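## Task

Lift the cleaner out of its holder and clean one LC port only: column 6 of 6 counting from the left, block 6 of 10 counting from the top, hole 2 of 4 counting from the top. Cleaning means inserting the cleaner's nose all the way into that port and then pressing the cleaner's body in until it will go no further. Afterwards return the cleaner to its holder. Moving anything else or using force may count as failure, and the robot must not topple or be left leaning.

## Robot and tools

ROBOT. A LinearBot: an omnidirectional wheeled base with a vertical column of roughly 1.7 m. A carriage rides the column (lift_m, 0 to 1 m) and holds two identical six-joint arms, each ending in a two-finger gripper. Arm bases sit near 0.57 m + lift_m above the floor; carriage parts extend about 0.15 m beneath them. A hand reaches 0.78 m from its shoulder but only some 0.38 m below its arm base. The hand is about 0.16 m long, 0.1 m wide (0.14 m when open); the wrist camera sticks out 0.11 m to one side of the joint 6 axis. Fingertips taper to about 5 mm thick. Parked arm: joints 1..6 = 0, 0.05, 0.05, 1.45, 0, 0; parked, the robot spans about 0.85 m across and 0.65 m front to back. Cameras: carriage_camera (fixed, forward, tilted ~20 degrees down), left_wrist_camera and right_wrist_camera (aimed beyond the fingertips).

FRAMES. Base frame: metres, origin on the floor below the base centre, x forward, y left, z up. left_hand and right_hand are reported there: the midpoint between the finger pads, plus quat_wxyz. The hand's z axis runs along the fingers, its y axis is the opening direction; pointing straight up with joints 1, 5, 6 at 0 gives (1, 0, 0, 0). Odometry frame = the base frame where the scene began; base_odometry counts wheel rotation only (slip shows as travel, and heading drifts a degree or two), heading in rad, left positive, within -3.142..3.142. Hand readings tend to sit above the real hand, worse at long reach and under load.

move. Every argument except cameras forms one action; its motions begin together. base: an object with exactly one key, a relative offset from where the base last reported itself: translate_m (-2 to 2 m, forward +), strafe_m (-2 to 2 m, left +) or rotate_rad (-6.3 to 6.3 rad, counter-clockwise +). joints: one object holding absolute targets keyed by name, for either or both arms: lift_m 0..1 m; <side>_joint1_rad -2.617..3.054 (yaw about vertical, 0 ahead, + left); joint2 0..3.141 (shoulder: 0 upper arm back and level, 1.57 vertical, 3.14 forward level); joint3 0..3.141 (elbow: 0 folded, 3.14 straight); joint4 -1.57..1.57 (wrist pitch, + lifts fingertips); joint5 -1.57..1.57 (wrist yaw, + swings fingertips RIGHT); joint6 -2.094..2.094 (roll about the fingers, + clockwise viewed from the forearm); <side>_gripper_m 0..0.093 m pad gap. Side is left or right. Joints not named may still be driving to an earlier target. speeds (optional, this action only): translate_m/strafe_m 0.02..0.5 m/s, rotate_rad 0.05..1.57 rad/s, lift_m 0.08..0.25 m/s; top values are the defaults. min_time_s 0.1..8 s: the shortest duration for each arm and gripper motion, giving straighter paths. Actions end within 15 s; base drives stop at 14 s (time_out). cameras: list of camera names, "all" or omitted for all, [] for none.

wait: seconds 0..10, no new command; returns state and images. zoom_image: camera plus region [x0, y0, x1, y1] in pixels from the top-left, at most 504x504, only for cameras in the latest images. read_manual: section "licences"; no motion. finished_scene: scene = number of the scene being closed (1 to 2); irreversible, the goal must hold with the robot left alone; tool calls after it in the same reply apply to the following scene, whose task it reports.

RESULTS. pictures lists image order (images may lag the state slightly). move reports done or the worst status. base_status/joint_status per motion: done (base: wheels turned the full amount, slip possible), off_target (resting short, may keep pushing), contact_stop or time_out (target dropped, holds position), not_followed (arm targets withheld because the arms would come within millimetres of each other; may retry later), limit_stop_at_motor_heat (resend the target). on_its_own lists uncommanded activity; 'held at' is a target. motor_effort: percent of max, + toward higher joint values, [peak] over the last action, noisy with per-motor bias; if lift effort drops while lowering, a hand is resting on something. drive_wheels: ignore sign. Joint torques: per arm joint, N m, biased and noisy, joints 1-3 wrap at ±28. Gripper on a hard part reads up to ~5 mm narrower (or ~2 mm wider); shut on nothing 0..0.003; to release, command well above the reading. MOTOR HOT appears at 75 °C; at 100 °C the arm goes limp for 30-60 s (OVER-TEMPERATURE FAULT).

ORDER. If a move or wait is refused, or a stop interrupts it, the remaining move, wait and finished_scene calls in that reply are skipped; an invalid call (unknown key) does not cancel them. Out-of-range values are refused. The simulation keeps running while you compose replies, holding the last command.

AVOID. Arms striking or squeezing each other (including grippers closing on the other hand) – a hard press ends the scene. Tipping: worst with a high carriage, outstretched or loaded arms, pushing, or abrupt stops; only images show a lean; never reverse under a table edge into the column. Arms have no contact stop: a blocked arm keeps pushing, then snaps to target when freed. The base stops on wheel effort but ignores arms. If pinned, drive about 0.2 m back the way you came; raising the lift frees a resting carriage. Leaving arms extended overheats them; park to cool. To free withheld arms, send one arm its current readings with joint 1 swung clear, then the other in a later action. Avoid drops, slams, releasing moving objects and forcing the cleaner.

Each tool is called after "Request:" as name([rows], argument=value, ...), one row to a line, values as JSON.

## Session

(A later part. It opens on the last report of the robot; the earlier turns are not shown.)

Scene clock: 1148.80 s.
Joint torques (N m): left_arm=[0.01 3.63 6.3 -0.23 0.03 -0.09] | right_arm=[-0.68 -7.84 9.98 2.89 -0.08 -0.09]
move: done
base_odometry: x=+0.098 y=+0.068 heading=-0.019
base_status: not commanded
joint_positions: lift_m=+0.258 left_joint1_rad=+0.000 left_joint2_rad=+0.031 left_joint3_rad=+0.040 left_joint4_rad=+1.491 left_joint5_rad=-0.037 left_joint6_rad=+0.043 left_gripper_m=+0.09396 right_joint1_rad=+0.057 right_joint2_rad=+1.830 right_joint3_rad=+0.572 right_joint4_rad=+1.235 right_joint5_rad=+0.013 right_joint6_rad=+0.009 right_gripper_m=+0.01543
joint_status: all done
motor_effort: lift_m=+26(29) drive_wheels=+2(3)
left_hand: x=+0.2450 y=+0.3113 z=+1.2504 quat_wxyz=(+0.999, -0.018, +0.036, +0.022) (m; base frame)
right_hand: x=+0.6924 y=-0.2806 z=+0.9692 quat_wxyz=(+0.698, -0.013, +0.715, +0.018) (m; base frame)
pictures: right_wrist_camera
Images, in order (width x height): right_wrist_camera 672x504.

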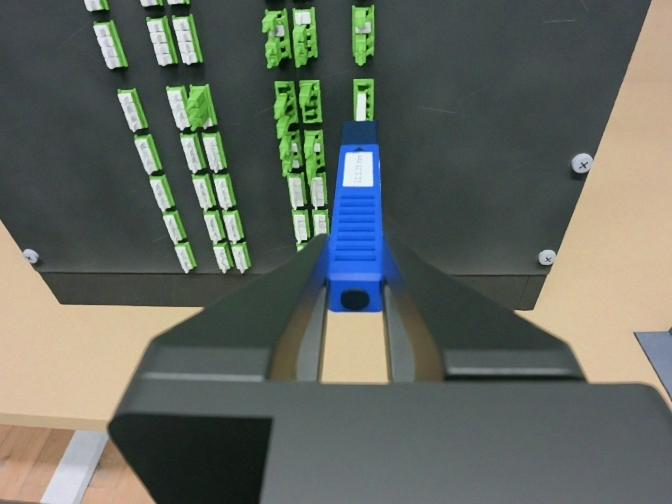

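Request:
move(base={"translate_m": 0.002}, speeds={"translate_m": 0.02}, joints={"right_joint3_rad": 0.612, "right_joint4_rad": 1.257}, cameras=["right_wrist_camera"])

Request:
zoom_image(camera="right_wrist_camera", region=[330, 60, 400, 130])

Scene clock: 1154.87 s.
Joint torques (N m): left_arm=[-0.02 3.64 6.32 -0.23 0.02 -0.09] | right_arm=[-0.68 -7.82 10.29 2.9 -0.08 -0.09]
move: done
base_odometry: x=+0.100 y=+0.068 heading=-0.019
base_status: done
joint_positions: lift_m=+0.258 left_joint1_rad=+0.000 left_joint2_rad=+0.031 left_joint3_rad=+0.040 left_joint4_rad=+1.491 left_joint5_rad=-0.038 left_joint6_rad=+0.043 left_gripper_m=+0.09396 right_joint1_rad=+0.057 right_joint2_rad=+1.830 right_joint3_rad=+0.572 right_joint4_rad=+1.238 right_joint5_rad=+0.013 right_joint6_rad=+0.009 right_gripper_m=+0.01543
joint_status: all done
motor_effort: lift_m=+27(27) drive_wheels=+3(10)
left_hand: x=+0.2450 y=+0.3113 z=+1.2504 quat_wxyz=(+0.999, -0.018, +0.036, +0.022) (m; base frame)
right_hand: x=+0.6924 y=-0.2806 z=+0.9700 quat_wxyz=(+0.699, -0.013, +0.714, +0.018) (m; base frame)
pictures: right_wrist_camera
Images, in order (width x height): right_wrist_camera 672x504.

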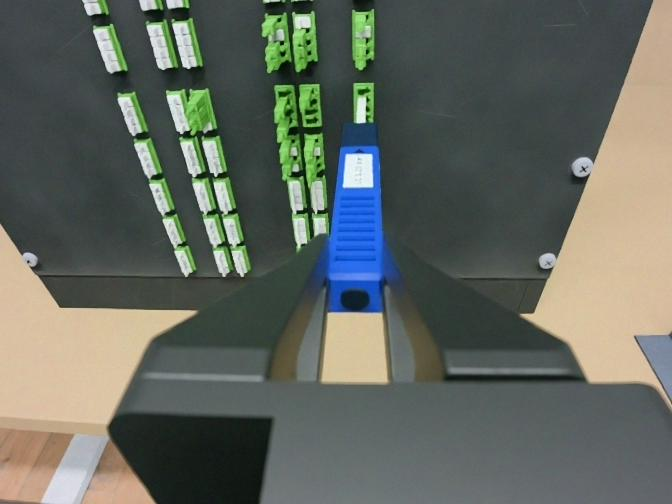

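Scaled by 7.200 from the camera's 672x504 image, which has a finer 960x720 frame.

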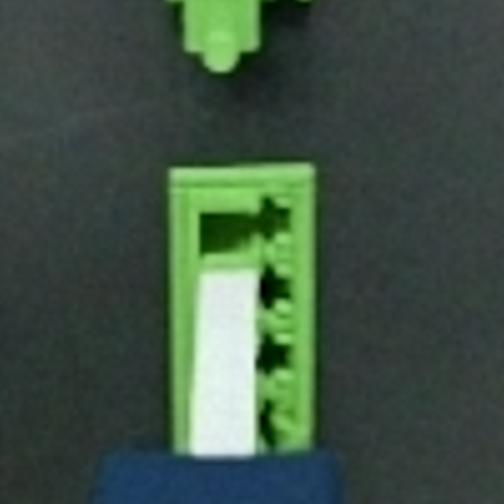

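Request:
move(base={"translate_m": 0.002}, speeds={"translate_m": 0.02, "lift_m": 0.08}, joints={"lift_m": 0.2575}, cameras=["right_wrist_camera"])

Request:
zoom_image(camera="right_wrist_camera", region=[330, 60, 400, 130])

Scene clock: 1158.57 s.
Joint torques (N m): left_arm=[0.02 3.69 6.34 -0.22 0.02 -0.09] | right_arm=[-0.69 -7.87 10.33 2.92 -0.08 -0.09]
move: done
base_odometry: x=+0.102 y=+0.068 heading=-0.019
base_status: done
joint_positions: lift_m=+0.258 left_joint1_rad=+0.000 left_joint2_rad=+0.031 left_joint3_rad=+0.040 left_joint4_rad=+1.491 left_joint5_rad=-0.037 left_joint6_rad=+0.043 left_gripper_m=+0.09396 right_joint1_rad=+0.057 right_joint2_rad=+1.830 right_joint3_rad=+0.572 right_joint4_rad=+1.233 right_joint5_rad=+0.013 right_joint6_rad=+0.009 right_gripper_m=+0.01543
joint_status: all done
motor_effort: lift_m=+20(22) drive_wheels=+3(10)
left_hand: x=+0.2450 y=+0.3113 z=+1.2500 quat_wxyz=(+0.999, -0.018, +0.036, +0.022) (m; base frame)
right_hand: x=+0.6923 y=-0.2806 z=+0.9684 quat_wxyz=(+0.698, -0.013, +0.716, +0.018) (m; base frame)
pictures: right_wrist_camera
Images, in order (width x height): right_wrist_camera 672x504.

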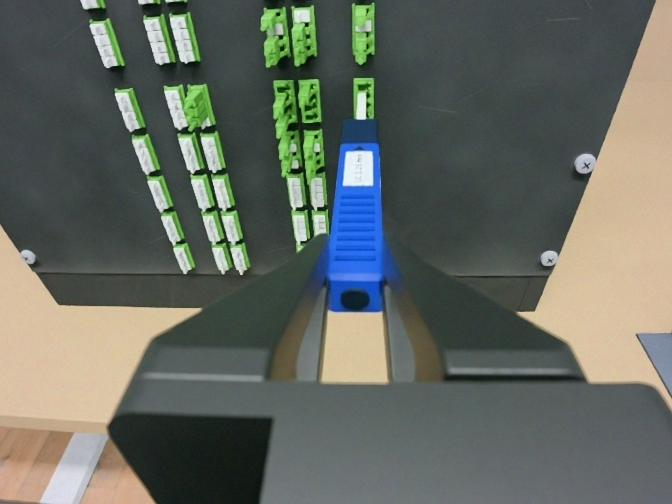

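Scaled by 7.200 from the camera's 672x504 image, which has a finer 960x720 frame.

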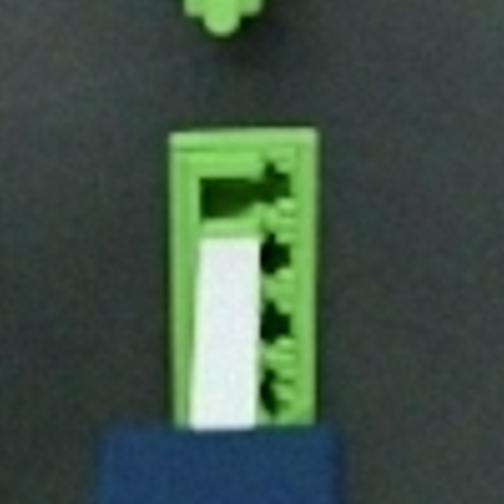

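Request:
move(joints={"lift_m": 0.258, "right_joint4_rad": 1.265, "right_joint3_rad": 0.614}, cameras=["right_wrist_camera", "carriage_camera"])

Request:
zoom_image(camera="right_wrist_camera", region=[330, 60, 400, 130])

Request:
zoom_image(camera="carriage_camera", region=[410, 240, 470, 300])

Scene clock: 1168.33 s.
Joint torques (N m): left_arm=[0.06 3.71 6.32 -0.23 0.04 -0.1] | right_arm=[-0.69 -7.86 10.47 3.04 -0.08 -0.09]
move: done
base_odometry: x=+0.102 y=+0.068 heading=-0.019
base_status: not commanded
joint_positions: lift_m=+0.258 left_joint1_rad=+0.000 left_joint2_rad=+0.031 left_joint3_rad=+0.040 left_joint4_rad=+1.491 left_joint5_rad=-0.037 left_joint6_rad=+0.043 left_gripper_m=+0.09396 right_joint1_rad=+0.057 right_joint2_rad=+1.830 right_joint3_rad=+0.572 right_joint4_rad=+1.233 right_joint5_rad=+0.013 right_joint6_rad=+0.009 right_gripper_m=+0.01543
joint_status: all done
motor_effort: lift_m=+24(26) drive_wheels=+4(5)
left_hand: x=+0.2451 y=+0.3113 z=+1.2500 quat_wxyz=(+0.999, -0.018, +0.036, +0.022) (m; base frame)
right_hand: x=+0.6923 y=-0.2806 z=+0.9685 quat_wxyz=(+0.698, -0.013, +0.716, +0.018) (m; base frame)
pictures: carriage_camera, right_wrist_camera
Images, in order (width x height): carriage_camera 672x504, right_wrist_camera 672x504.

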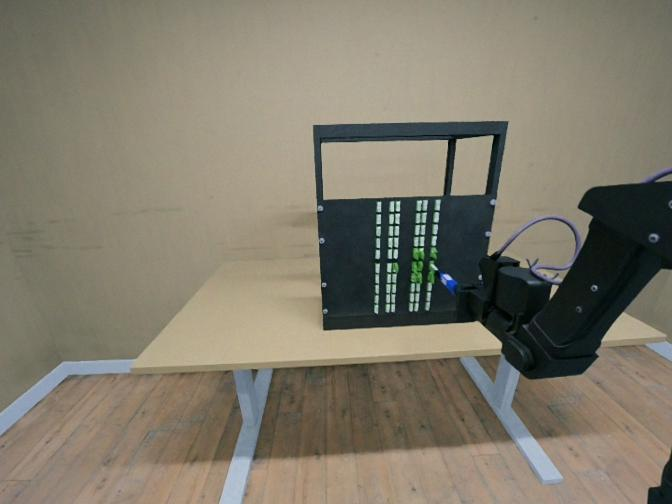

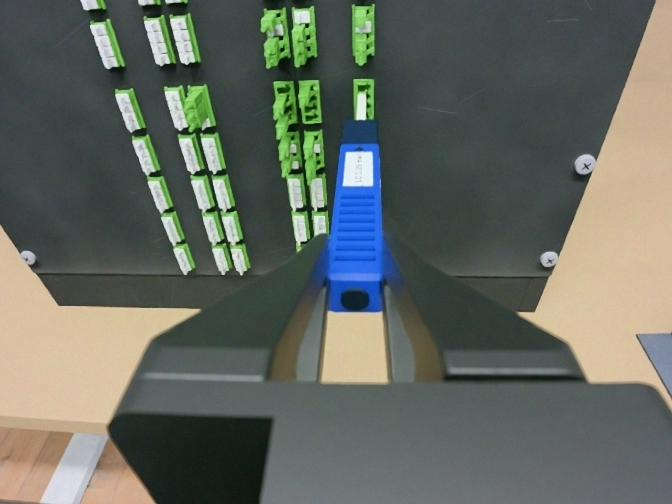

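Scaled by 7.200 from the camera's 672x504 image, which has a finer 960x720 frame.

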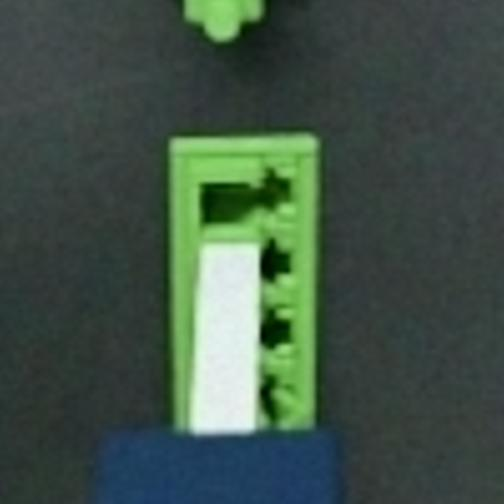

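Scaled by 8.400 from the camera's 672x504 image, which has a finer 960x720 frame.

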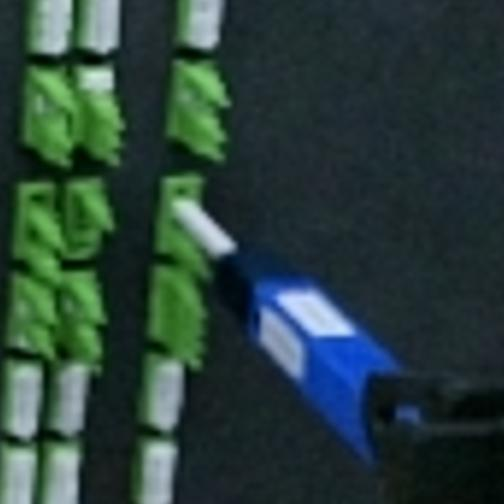

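Request:
move(base={"translate_m": 0.002}, speeds={"translate_m": 0.02, "lift_m": 0.08}, joints={"right_joint4_rad": 1.28, "right_joint3_rad": 0.618}, cameras=["right_wrist_camera", "carriage_camera"])

Request:
zoom_image(camera="right_wrist_camera", region=[330, 60, 400, 130])

Request:
zoom_image(camera="carriage_camera", region=[420, 245, 450, 275])

"speeds": lift_m has a speed but no command beside it: command lift_m too, or leave its speed out
Scene clock: 1172.77 s.
Joint torques (N m): left_arm=[-0.01 3.64 6.35 -0.22 0.03 -0.09] | right_arm=[-0.68 -7.87 10.5 3.04 -0.08 -0.09]
base_odometry: x=+0.102 y=+0.068 heading=-0.019
base_status: not commanded
joint_positions: lift_m=+0.258 left_joint1_rad=+0.000 left_joint2_rad=+0.031 left_joint3_rad=+0.040 left_joint4_rad=+1.491 left_joint5_rad=-0.038 left_joint6_rad=+0.043 left_gripper_m=+0.09396 right_joint1_rad=+0.057 right_joint2_rad=+1.830 right_joint3_rad=+0.572 right_joint4_rad=+1.233 right_joint5_rad=+0.013 right_joint6_rad=+0.009 right_gripper_m=+0.01543
joint_status: all done
motor_effort: lift_m=+23(26) drive_wheels=+3(5)
left_hand: x=+0.2450 y=+0.3113 z=+1.2500 quat_wxyz=(+0.999, -0.018, +0.036, +0.022) (m; base frame)
right_hand: x=+0.6923 y=-0.2806 z=+0.9685 quat_wxyz=(+0.698, -0.013, +0.716, +0.018) (m; base frame)
pictures: none

Scaled by 7.200 from the camera's 672x504 image, which has a finer 960x720 frame.

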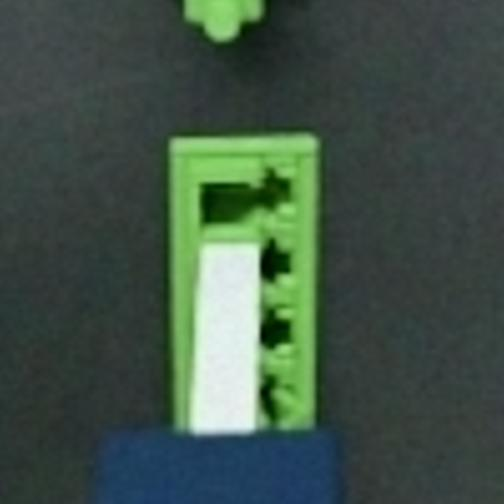

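Scaled by 16.800 from the camera's 672x504 image, which has a finer 960x720 frame.

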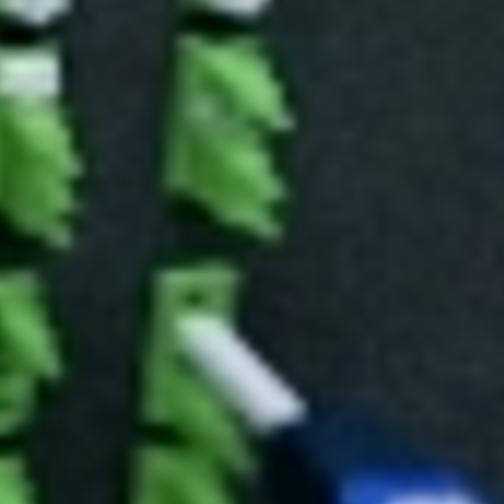

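Request:
move(base={"translate_m": 0.002}, speeds={"translate_m": 0.02}, joints={"right_joint4_rad": 1.28, "right_joint3_rad": 0.618}, cameras=["right_wrist_camera", "carriage_camera"])

Request:
zoom_image(camera="right_wrist_camera", region=[330, 60, 400, 130])

Request:
zoom_image(camera="carriage_camera", region=[420, 245, 450, 275])

Scene clock: 1176.47 s.
Joint torques (N m): left_arm=[0.02 3.6 6.37 -0.21 0.03 -0.09] | right_arm=[-0.68 -7.86 10.97 3.25 -0.07 -0.09]
move: off_target
base_odometry: x=+0.104 y=+0.068 heading=-0.019
base_status: done
joint_positions: lift_m=+0.258 left_joint1_rad=+0.000 left_joint2_rad=+0.031 left_joint3_rad=+0.040 left_joint4_rad=+1.491 left_joint5_rad=-0.037 left_joint6_rad=+0.043 left_gripper_m=+0.09396 right_joint1_rad=+0.057 right_joint2_rad=+1.830 right_joint3_rad=+0.570 right_joint4_rad=+1.229 right_joint5_rad=+0.013 right_joint6_rad=+0.009 right_gripper_m=+0.01543
joint_status: right_joint4_rad off_target (ended at +1.229, target +1.280); the others done
motor_effort: lift_m=+23(27) drive_wheels=+4(10)
left_hand: x=+0.2451 y=+0.3113 z=+1.2500 quat_wxyz=(+0.999, -0.018, +0.036, +0.022) (m; base frame)
right_hand: x=+0.6921 y=-0.2806 z=+0.9670 quat_wxyz=(+0.696, -0.013, +0.718, +0.018) (m; base frame)
pictures: carriage_camera, right_wrist_camera
Images, in order (width x height): carriage_camera 672x504, right_wrist_camera 672x504.

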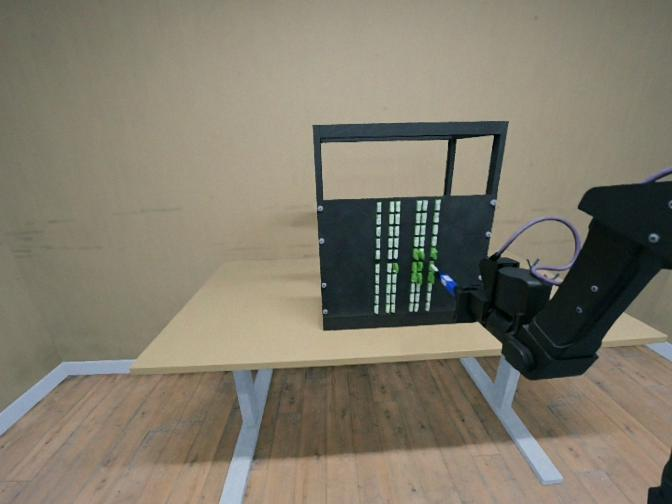

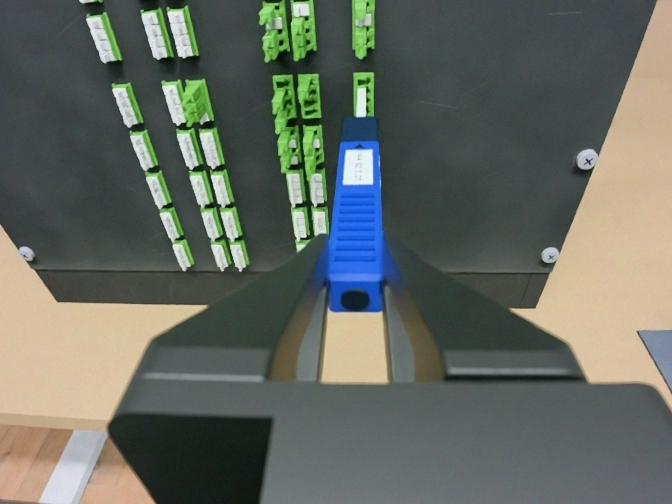

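Scaled by 7.200 from the camera's 672x504 image, which has a finer 960x720 frame.

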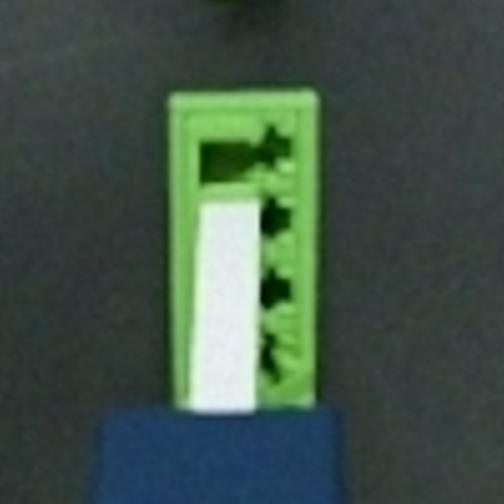

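Scaled by 16.800 from the camera's 672x504 image, which has a finer 960x720 frame.

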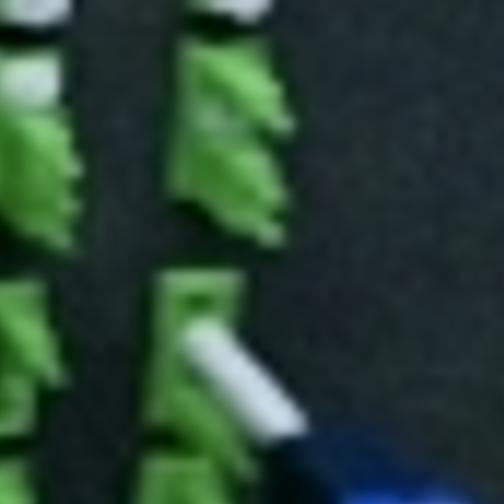

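Request:
move(joints={"right_joint4_rad": 1.28, "right_joint3_rad": 0.63}, min_time_s=1.0, cameras=["right_wrist_camera", "carriage_camera"])

Request:
zoom_image(camera="right_wrist_camera", region=[330, 60, 400, 130])

Request:
zoom_image(camera="carriage_camera", region=[420, 245, 450, 275])

Scene clock: 1192.43 s.
Joint torques (N m): left_arm=[-0.01 3.64 6.34 -0.22 0.01 -0.09] | right_arm=[-0.69 -7.83 12.18 3.26 -0.08 -0.09]
move: off_target
base_odometry: x=+0.104 y=+0.068 heading=-0.019
base_status: not commanded
joint_positions: lift_m=+0.258 left_joint1_rad=+0.000 left_joint2_rad=+0.031 left_joint3_rad=+0.040 left_joint4_rad=+1.491 left_joint5_rad=-0.037 left_joint6_rad=+0.043 left_gripper_m=+0.09396 right_joint1_rad=+0.057 right_joint2_rad=+1.830 right_joint3_rad=+0.570 right_joint4_rad=+1.229 right_joint5_rad=+0.013 right_joint6_rad=+0.009 right_gripper_m=+0.01543
joint_status: right_joint4_rad off_target (ended at +1.229, target +1.280); the others done
motor_effort: lift_m=+23(28) drive_wheels=+5(7)
left_hand: x=+0.2451 y=+0.3113 z=+1.2500 quat_wxyz=(+0.999, -0.018, +0.036, +0.022) (m; base frame)
right_hand: x=+0.6921 y=-0.2806 z=+0.9670 quat_wxyz=(+0.696, -0.013, +0.718, +0.018) (m; base frame)
pictures: carriage_camera, right_wrist_camera
Images, in order (width x height): carriage_camera 672x504, right_wrist_camera 672x504.

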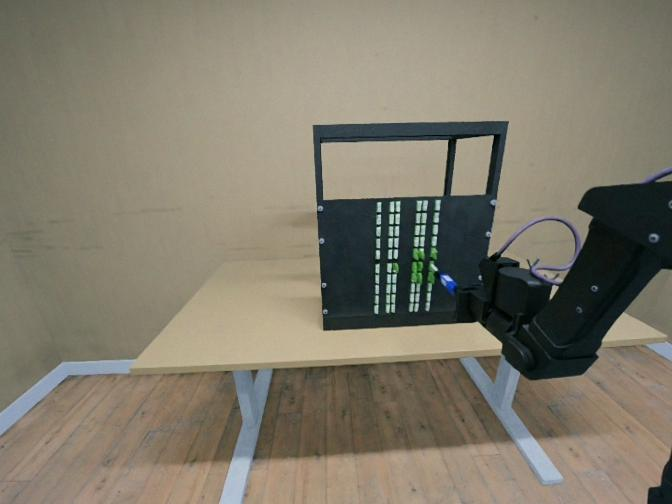

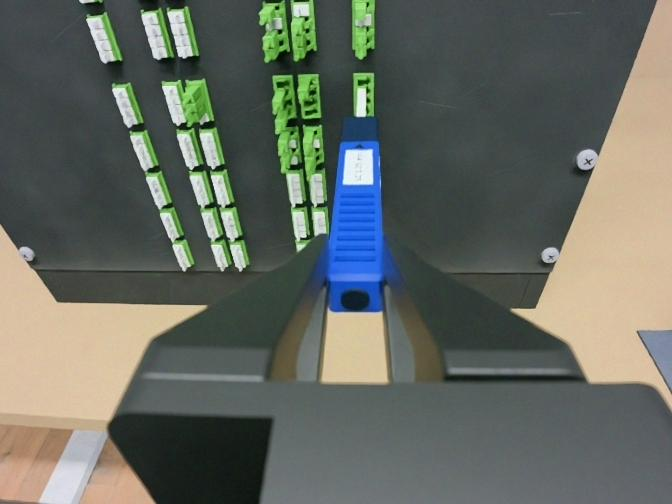

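Scaled by 7.200 from the camera's 672x504 image, which has a finer 960x720 frame.

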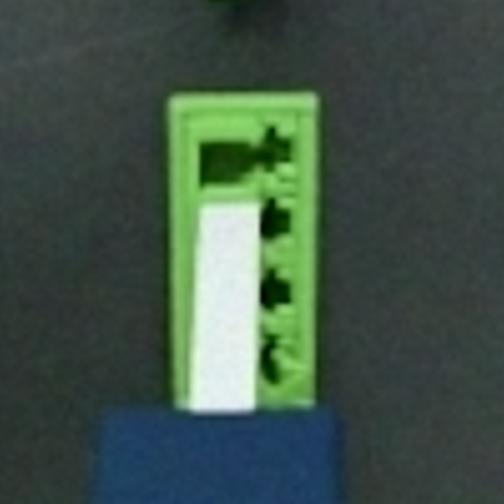

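Scaled by 16.800 from the camera's 672x504 image, which has a finer 960x720 frame.

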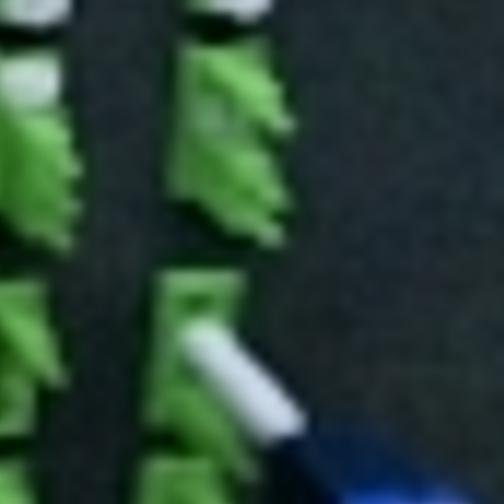

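Request:
move(joints={"right_joint4_rad": 1.30, "lift_m": 0.2595}, speeds={"lift_m": 0.08}, min_time_s=1.0, cameras=["right_wrist_camera"])

Request:
zoom_image(camera="right_wrist_camera", region=[330, 60, 400, 130])

Scene clock: 1199.53 s.
Joint torques (N m): left_arm=[0.02 3.67 6.31 -0.21 0.04 -0.09] | right_arm=[-0.7 -7.84 12.14 3.24 -0.08 -0.09]
move: off_target
base_odometry: x=+0.104 y=+0.068 heading=-0.019
base_status: not commanded
joint_positions: lift_m=+0.259 left_joint1_rad=+0.000 left_joint2_rad=+0.031 left_joint3_rad=+0.040 left_joint4_rad=+1.491 left_joint5_rad=-0.037 left_joint6_rad=+0.043 left_gripper_m=+0.09396 right_joint1_rad=+0.057 right_joint2_rad=+1.830 right_joint3_rad=+0.570 right_joint4_rad=+1.248 right_joint5_rad=+0.013 right_joint6_rad=+0.009 right_gripper_m=+0.01543
joint_status: right_joint4_rad off_target (ended at +1.248, target +1.300); the others done
motor_effort: lift_m=+28(30) drive_wheels=+6(7)
left_hand: x=+0.2451 y=+0.3113 z=+1.2514 quat_wxyz=(+0.999, -0.018, +0.036, +0.022) (m; base frame)
right_hand: x=+0.6922 y=-0.2806 z=+0.9731 quat_wxyz=(+0.703, -0.012, +0.711, +0.019) (m; base frame)
pictures: right_wrist_camera
Images, in order (width x height): right_wrist_camera 672x504.

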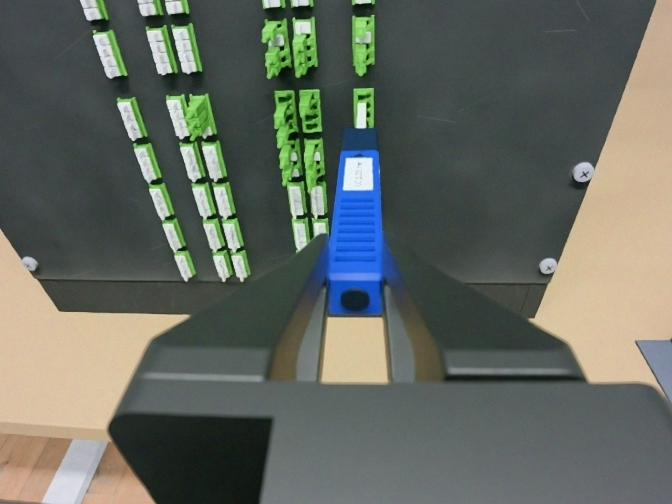

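Scaled by 7.200 from the camera's 672x504 image, which has a finer 960x720 frame.

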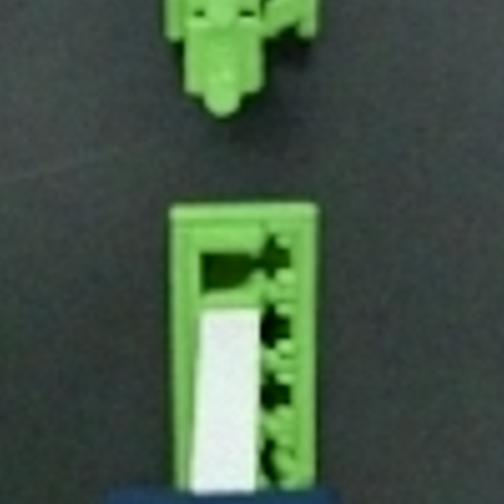

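Request:
move(joints={"lift_m": 0.2558}, speeds={"lift_m": 0.08}, cameras=["right_wrist_camera"])

Request:
zoom_image(camera="right_wrist_camera", region=[330, 60, 400, 130])

Scene clock: 1203.07 s.
Joint torques (N m): left_arm=[-0.01 3.67 6.34 -0.22 0.01 -0.1] | right_arm=[-0.69 -7.75 12.11 3.14 -0.08 -0.09]
move: done
base_odometry: x=+0.104 y=+0.068 heading=-0.019
base_status: not commanded
joint_positions: lift_m=+0.256 left_joint1_rad=+0.000 left_joint2_rad=+0.031 left_joint3_rad=+0.040 left_joint4_rad=+1.491 left_joint5_rad=-0.037 left_joint6_rad=+0.043 left_gripper_m=+0.09396 right_joint1_rad=+0.057 right_joint2_rad=+1.829 right_joint3_rad=+0.570 right_joint4_rad=+1.255 right_joint5_rad=+0.013 right_joint6_rad=+0.009 right_gripper_m=+0.01543
joint_status: all done
motor_effort: lift_m=+20(22) drive_wheels=+6(7)
left_hand: x=+0.2451 y=+0.3113 z=+1.2483 quat_wxyz=(+0.999, -0.018, +0.036, +0.022) (m; base frame)
right_hand: x=+0.6921 y=-0.2806 z=+0.9725 quat_wxyz=(+0.706, -0.012, +0.708, +0.019) (m; base frame)
pictures: right_wrist_camera
Images, in order (width x height): right_wrist_camera 672x504.

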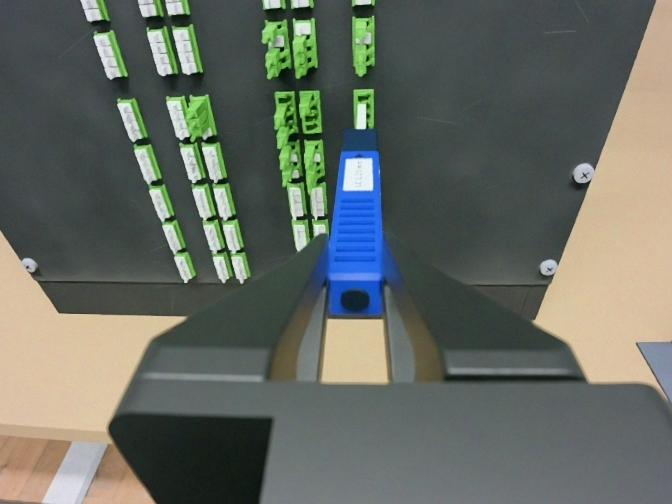

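Scaled by 7.200 from the camera's 672x504 image, which has a finer 960x720 frame.

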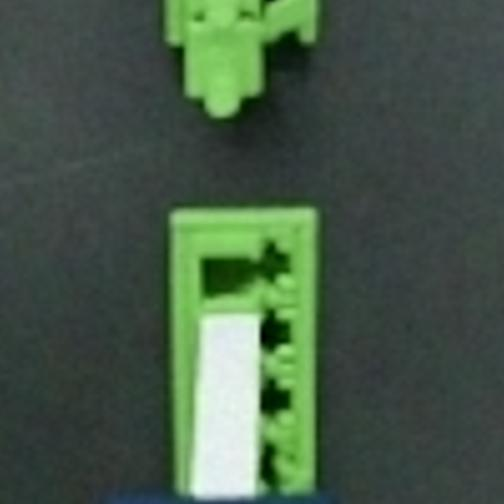

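Request:
move(joints={"right_joint4_rad": 1.262}, min_time_s=1.0, cameras=["right_wrist_camera"])

Request:
zoom_image(camera="right_wrist_camera", region=[330, 60, 400, 130])

Scene clock: 1208.90 s.
Joint torques (N m): left_arm=[-0.01 3.67 6.3 -0.22 0.04 -0.09] | right_arm=[-0.68 -7.76 12.16 3.17 -0.08 -0.09]
move: off_target
base_odometry: x=+0.104 y=+0.068 heading=-0.019
base_status: not commanded
joint_positions: lift_m=+0.256 left_joint1_rad=+0.000 left_joint2_rad=+0.031 left_joint3_rad=+0.040 left_joint4_rad=+1.491 left_joint5_rad=-0.037 left_joint6_rad=+0.043 left_gripper_m=+0.09396 right_joint1_rad=+0.057 right_joint2_rad=+1.829 right_joint3_rad=+0.570 right_joint4_rad=+1.220 right_joint5_rad=+0.013 right_joint6_rad=+0.009 right_gripper_m=+0.01543
joint_status: right_joint4_rad off_target (ended at +1.220, target +1.262)
motor_effort: lift_m=+21(22) drive_wheels=+4(7)
left_hand: x=+0.2451 y=+0.3113 z=+1.2483 quat_wxyz=(+0.999, -0.018, +0.036, +0.022) (m; base frame)
right_hand: x=+0.6919 y=-0.2807 z=+0.9638 quat_wxyz=(+0.693, -0.013, +0.721, +0.018) (m; base frame)
pictures: right_wrist_camera
Images, in order (width x height): right_wrist_camera 672x504.

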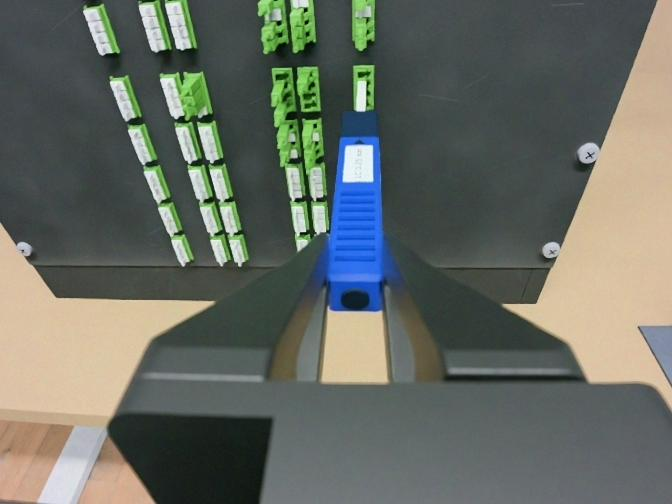

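Scaled by 7.200 from the camera's 672x504 image, which has a finer 960x720 frame.

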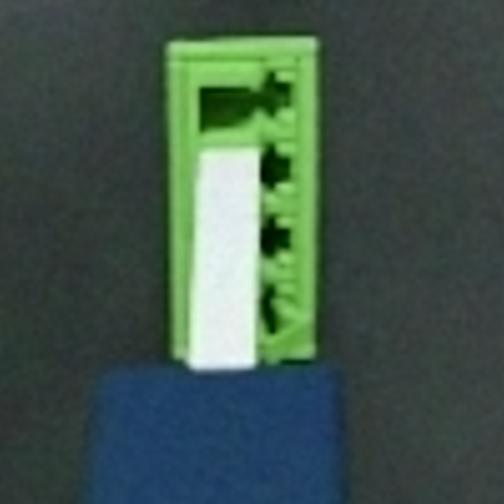

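Request:
zoom_image(camera="right_wrist_camera", region=[350, 62, 378, 90])

Scaled by 18.000 from the camera's 672x504 image, which has a finer 960x720 frame.

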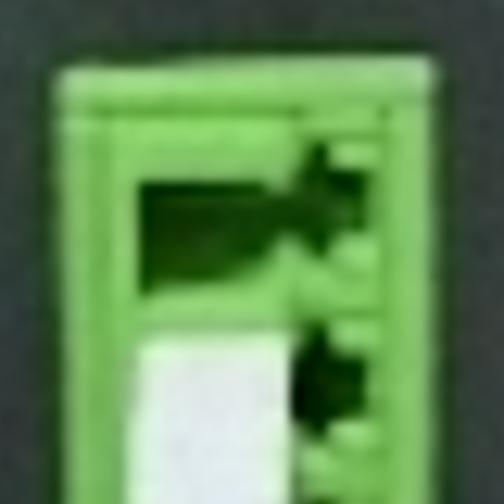

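Request:
move(joints={"right_joint4_rad": 1.292, "right_joint3_rad": 0.634, "lift_m": 0.2575}, speeds={"lift_m": 0.08}, min_time_s=1.0, cameras=["right_wrist_camera"])

Request:
zoom_image(camera="right_wrist_camera", region=[330, 60, 400, 130])

Scene clock: 1252.93 s.
Joint torques (N m): left_arm=[-0.02 3.64 6.35 -0.23 0.02 -0.08] | right_arm=[-0.68 -7.72 12.55 3.38 -0.08 -0.09]
move: off_target
base_odometry: x=+0.104 y=+0.068 heading=-0.019
base_status: not commanded
joint_positions: lift_m=+0.257 left_joint1_rad=+0.000 left_joint2_rad=+0.031 left_joint3_rad=+0.040 left_joint4_rad=+1.491 left_joint5_rad=-0.037 left_joint6_rad=+0.043 left_gripper_m=+0.09396 right_joint1_rad=+0.057 right_joint2_rad=+1.829 right_joint3_rad=+0.570 right_joint4_rad=+1.231 right_joint5_rad=+0.013 right_joint6_rad=+0.009 right_gripper_m=+0.01543
joint_status: right_joint3_rad off_target (ended at +0.570, target +0.634); right_joint4_rad off_target (ended at +1.231, target +1.292); the others done
motor_effort: lift_m=+24(29) drive_wheels=+5(7)
left_hand: x=+0.2451 y=+0.3113 z=+1.2493 quat_wxyz=(+0.999, -0.018, +0.036, +0.022) (m; base frame)
right_hand: x=+0.6920 y=-0.2806 z=+0.9676 quat_wxyz=(+0.697, -0.013, +0.717, +0.018) (m; base frame)
pictures: right_wrist_camera
Images, in order (width x height): right_wrist_camera 672x504.

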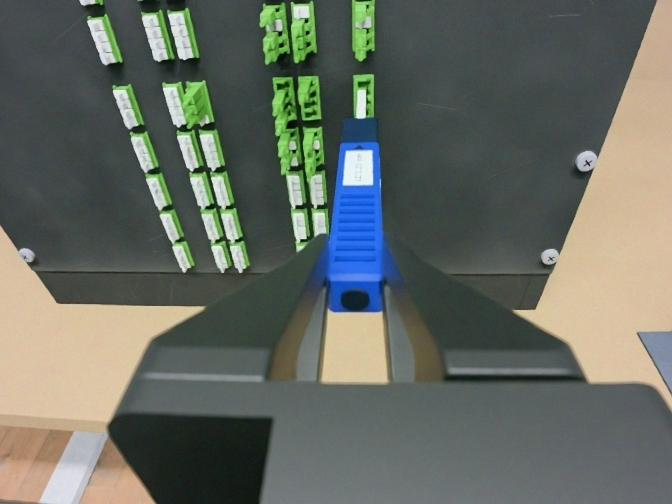

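Scaled by 7.200 from the camera's 672x504 image, which has a finer 960x720 frame.

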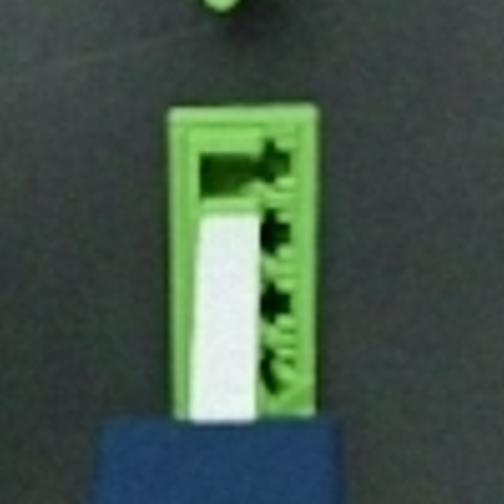

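Request:
move(base={"translate_m": 0.001}, speeds={"translate_m": 0.02}, joints={"right_joint4_rad": 1.302, "right_joint3_rad": 0.638}, min_time_s=1.0, cameras=["right_wrist_camera"])

Request:
zoom_image(camera="right_wrist_camera", region=[330, 60, 400, 130])

Request:
zoom_image(camera="right_wrist_camera", region=[320, 250, 390, 320])

Scene clock: 1275.37 s.
Joint torques (N m): left_arm=[0.01 3.7 6.34 -0.23 0.03 -0.09] | right_arm=[-0.68 -7.72 12.89 3.53 -0.08 -0.09]
move: off_target
base_odometry: x=+0.105 y=+0.068 heading=-0.020
base_status: done
joint_positions: lift_m=+0.257 left_joint1_rad=+0.000 left_joint2_rad=+0.031 left_joint3_rad=+0.040 left_joint4_rad=+1.491 left_joint5_rad=-0.037 left_joint6_rad=+0.043 left_gripper_m=+0.09396 right_joint1_rad=+0.057 right_joint2_rad=+1.829 right_joint3_rad=+0.570 right_joint4_rad=+1.226 right_joint5_rad=+0.013 right_joint6_rad=+0.009 right_gripper_m=+0.01543
joint_status: right_joint3_rad off_target (ended at +0.570, target +0.638); right_joint4_rad off_target (ended at +1.226, target +1.302)
motor_effort: lift_m=+25(27) drive_wheels=+6(11)
left_hand: x=+0.2452 y=+0.3113 z=+1.2493 quat_wxyz=(+0.999, -0.018, +0.036, +0.022) (m; base frame)
right_hand: x=+0.6920 y=-0.2806 z=+0.9664 quat_wxyz=(+0.695, -0.013, +0.718, +0.018) (m; base frame)
pictures: right_wrist_camera
Images, in order (width x height): right_wrist_camera 672x504.

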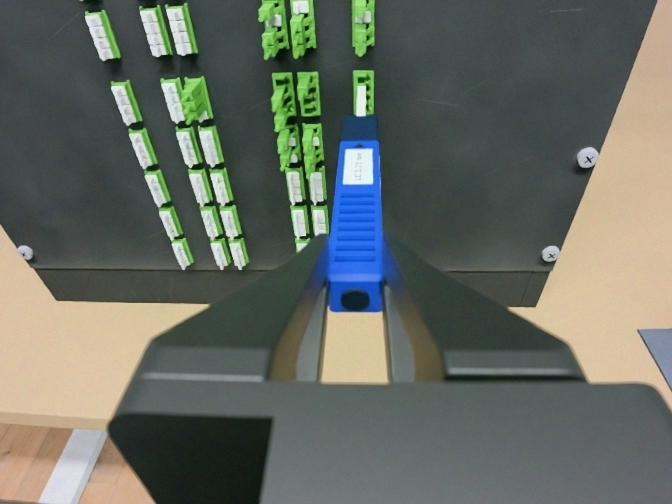

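Scaled by 7.200 from the camera's 672x504 image, which has a finer 960x720 frame.

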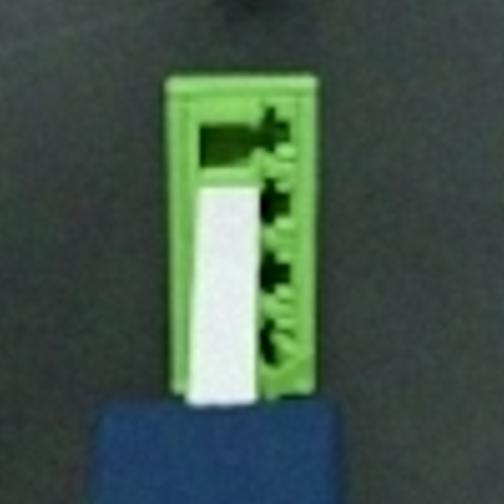

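Scaled by 7.200 from the camera's 672x504 image, which has a finer 960x720 frame.

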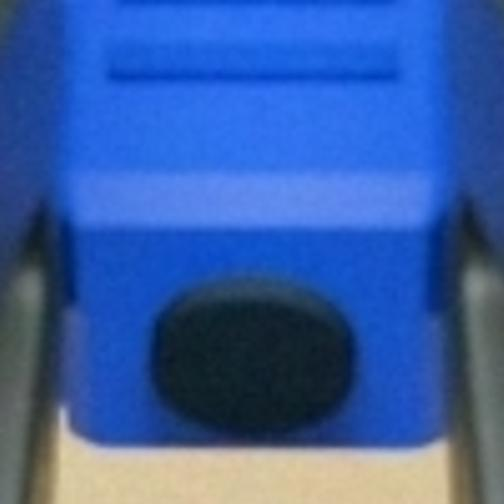

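Request:
zoom_image(camera="right_wrist_camera", region=[530, 234, 570, 274])

Request:
zoom_image(camera="right_wrist_camera", region=[6, 234, 46, 274])

Scaled by 12.600 from the camera's 672x504 image, which has a finer 960x720 frame.

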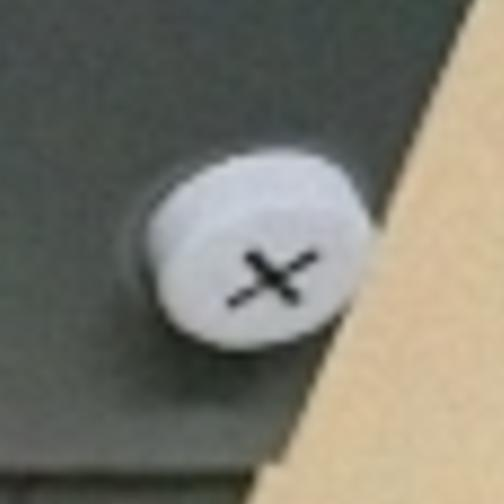

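Scaled by 12.600 from the camera's 672x504 image, which has a finer 960x720 frame.

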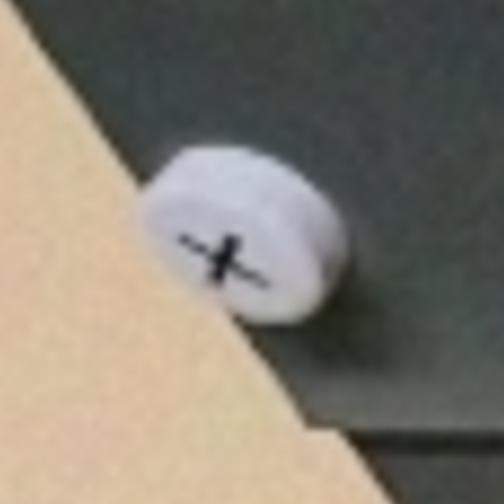

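Request:
move(base={"translate_m": -0.003}, speeds={"translate_m": 0.02}, joints={"right_joint4_rad": 1.272, "right_joint3_rad": 0.616}, cameras=["right_wrist_camera"])

Request:
zoom_image(camera="right_wrist_camera", region=[330, 60, 400, 130])

Request:
zoom_image(camera="right_wrist_camera", region=[320, 250, 390, 320])

Scene clock: 1327.83 s.
Joint torques (N m): left_arm=[-0.01 3.6 6.3 -0.21 0.03 -0.09] | right_arm=[-0.66 -7.82 10.78 2.98 -0.08 -0.09]
move: done
base_odometry: x=+0.102 y=+0.068 heading=-0.019
base_status: done
joint_positions: lift_m=+0.257 left_joint1_rad=+0.000 left_joint2_rad=+0.031 left_joint3_rad=+0.040 left_joint4_rad=+1.490 left_joint5_rad=-0.037 left_joint6_rad=+0.043 left_gripper_m=+0.09396 right_joint1_rad=+0.057 right_joint2_rad=+1.829 right_joint3_rad=+0.570 right_joint4_rad=+1.245 right_joint5_rad=+0.013 right_joint6_rad=+0.009 right_gripper_m=+0.01543
joint_status: all done
motor_effort: lift_m=+27(28) drive_wheels=+3(5)
left_hand: x=+0.2453 y=+0.3113 z=+1.2493 quat_wxyz=(+0.999, -0.018, +0.036, +0.022) (m; base frame)
right_hand: x=+0.6921 y=-0.2806 z=+0.9710 quat_wxyz=(+0.702, -0.012, +0.712, +0.019) (m; base frame)
pictures: right_wrist_camera
Images, in order (width x height): right_wrist_camera 672x504.

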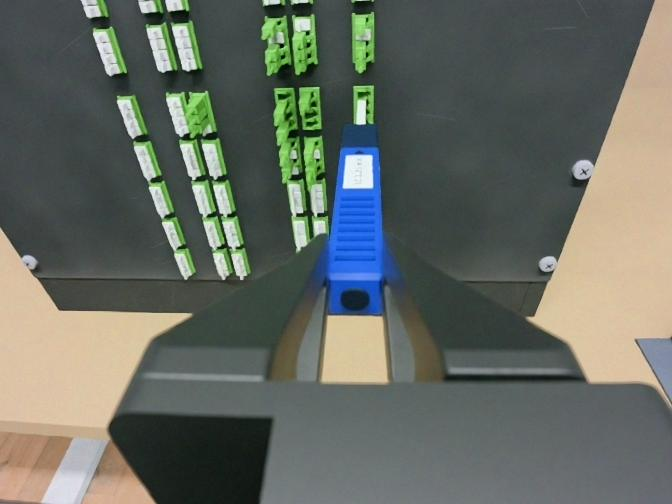

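Scaled by 7.200 from the camera's 672x504 image, which has a finer 960x720 frame.

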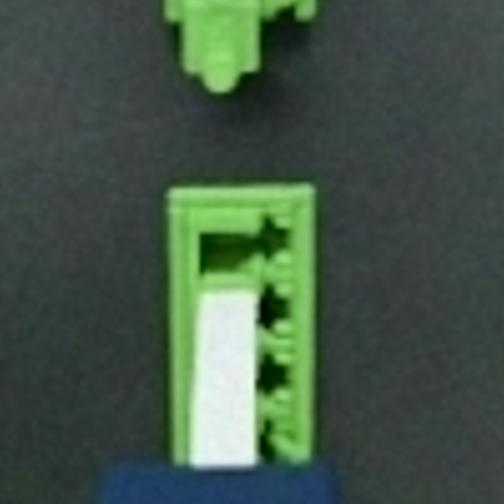

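Scaled by 7.200 from the camera's 672x504 image, which has a finer 960x720 frame.

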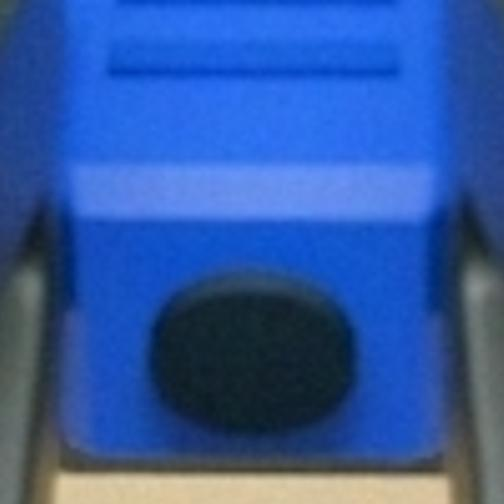

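Request:
zoom_image(camera="right_wrist_camera", region=[325, 90, 395, 160])

Scaled by 7.200 from the camera's 672x504 image, which has a finer 960x720 frame.

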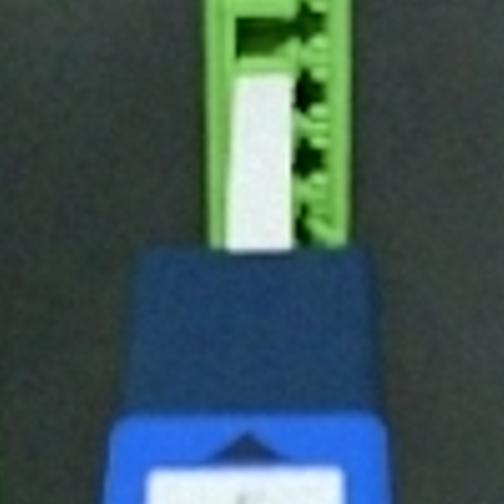

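Request:
move(joints={"lift_m": 0.2553}, speeds={"lift_m": 0.08}, cameras=["right_wrist_camera"])

Request:
zoom_image(camera="right_wrist_camera", region=[325, 80, 395, 150])

Request:
zoom_image(camera="right_wrist_camera", region=[320, 250, 390, 320])

Scene clock: 1354.20 s.
Joint torques (N m): left_arm=[0.02 3.67 6.35 -0.2 0.02 -0.1] | right_arm=[-0.68 -7.79 10.82 2.97 -0.08 -0.1]
move: done
base_odometry: x=+0.102 y=+0.068 heading=-0.019
base_status: not commanded
joint_positions: lift_m=+0.256 left_joint1_rad=+0.000 left_joint2_rad=+0.031 left_joint3_rad=+0.040 left_joint4_rad=+1.490 left_joint5_rad=-0.037 left_joint6_rad=+0.043 left_gripper_m=+0.09396 right_joint1_rad=+0.057 right_joint2_rad=+1.829 right_joint3_rad=+0.570 right_joint4_rad=+1.248 right_joint5_rad=+0.013 right_joint6_rad=+0.009 right_gripper_m=+0.01543
joint_status: all done
motor_effort: lift_m=+19(21) drive_wheels=+2(3)
left_hand: x=+0.2453 y=+0.3113 z=+1.2478 quat_wxyz=(+0.999, -0.018, +0.036, +0.022) (m; base frame)
right_hand: x=+0.6921 y=-0.2806 z=+0.9702 quat_wxyz=(+0.703, -0.012, +0.711, +0.019) (m; base frame)
pictures: right_wrist_camera
Images, in order (width x height): right_wrist_camera 672x504.

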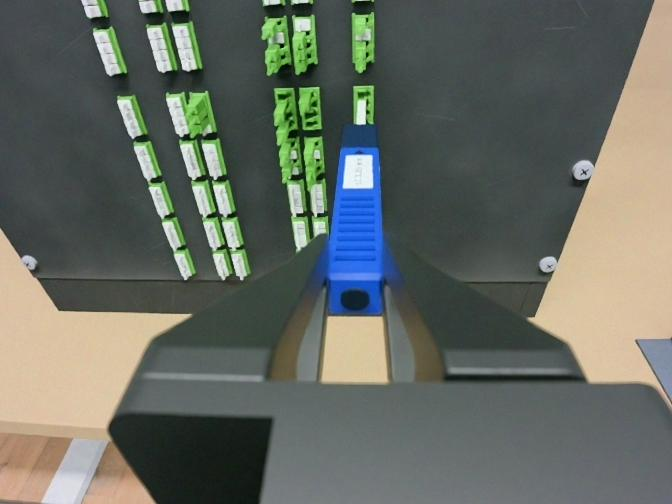

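Scaled by 7.200 from the camera's 672x504 image, which has a finer 960x720 frame.

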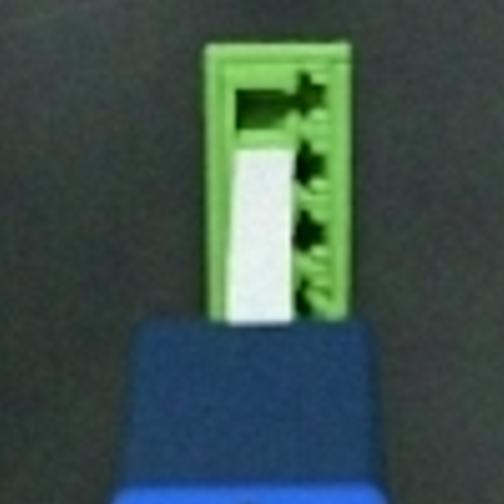

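Scaled by 7.200 from the camera's 672x504 image, which has a finer 960x720 frame.

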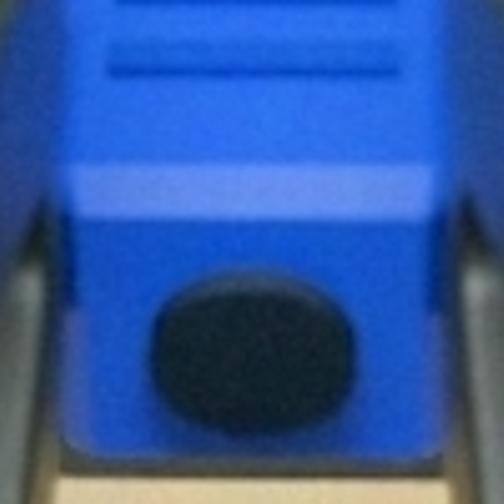

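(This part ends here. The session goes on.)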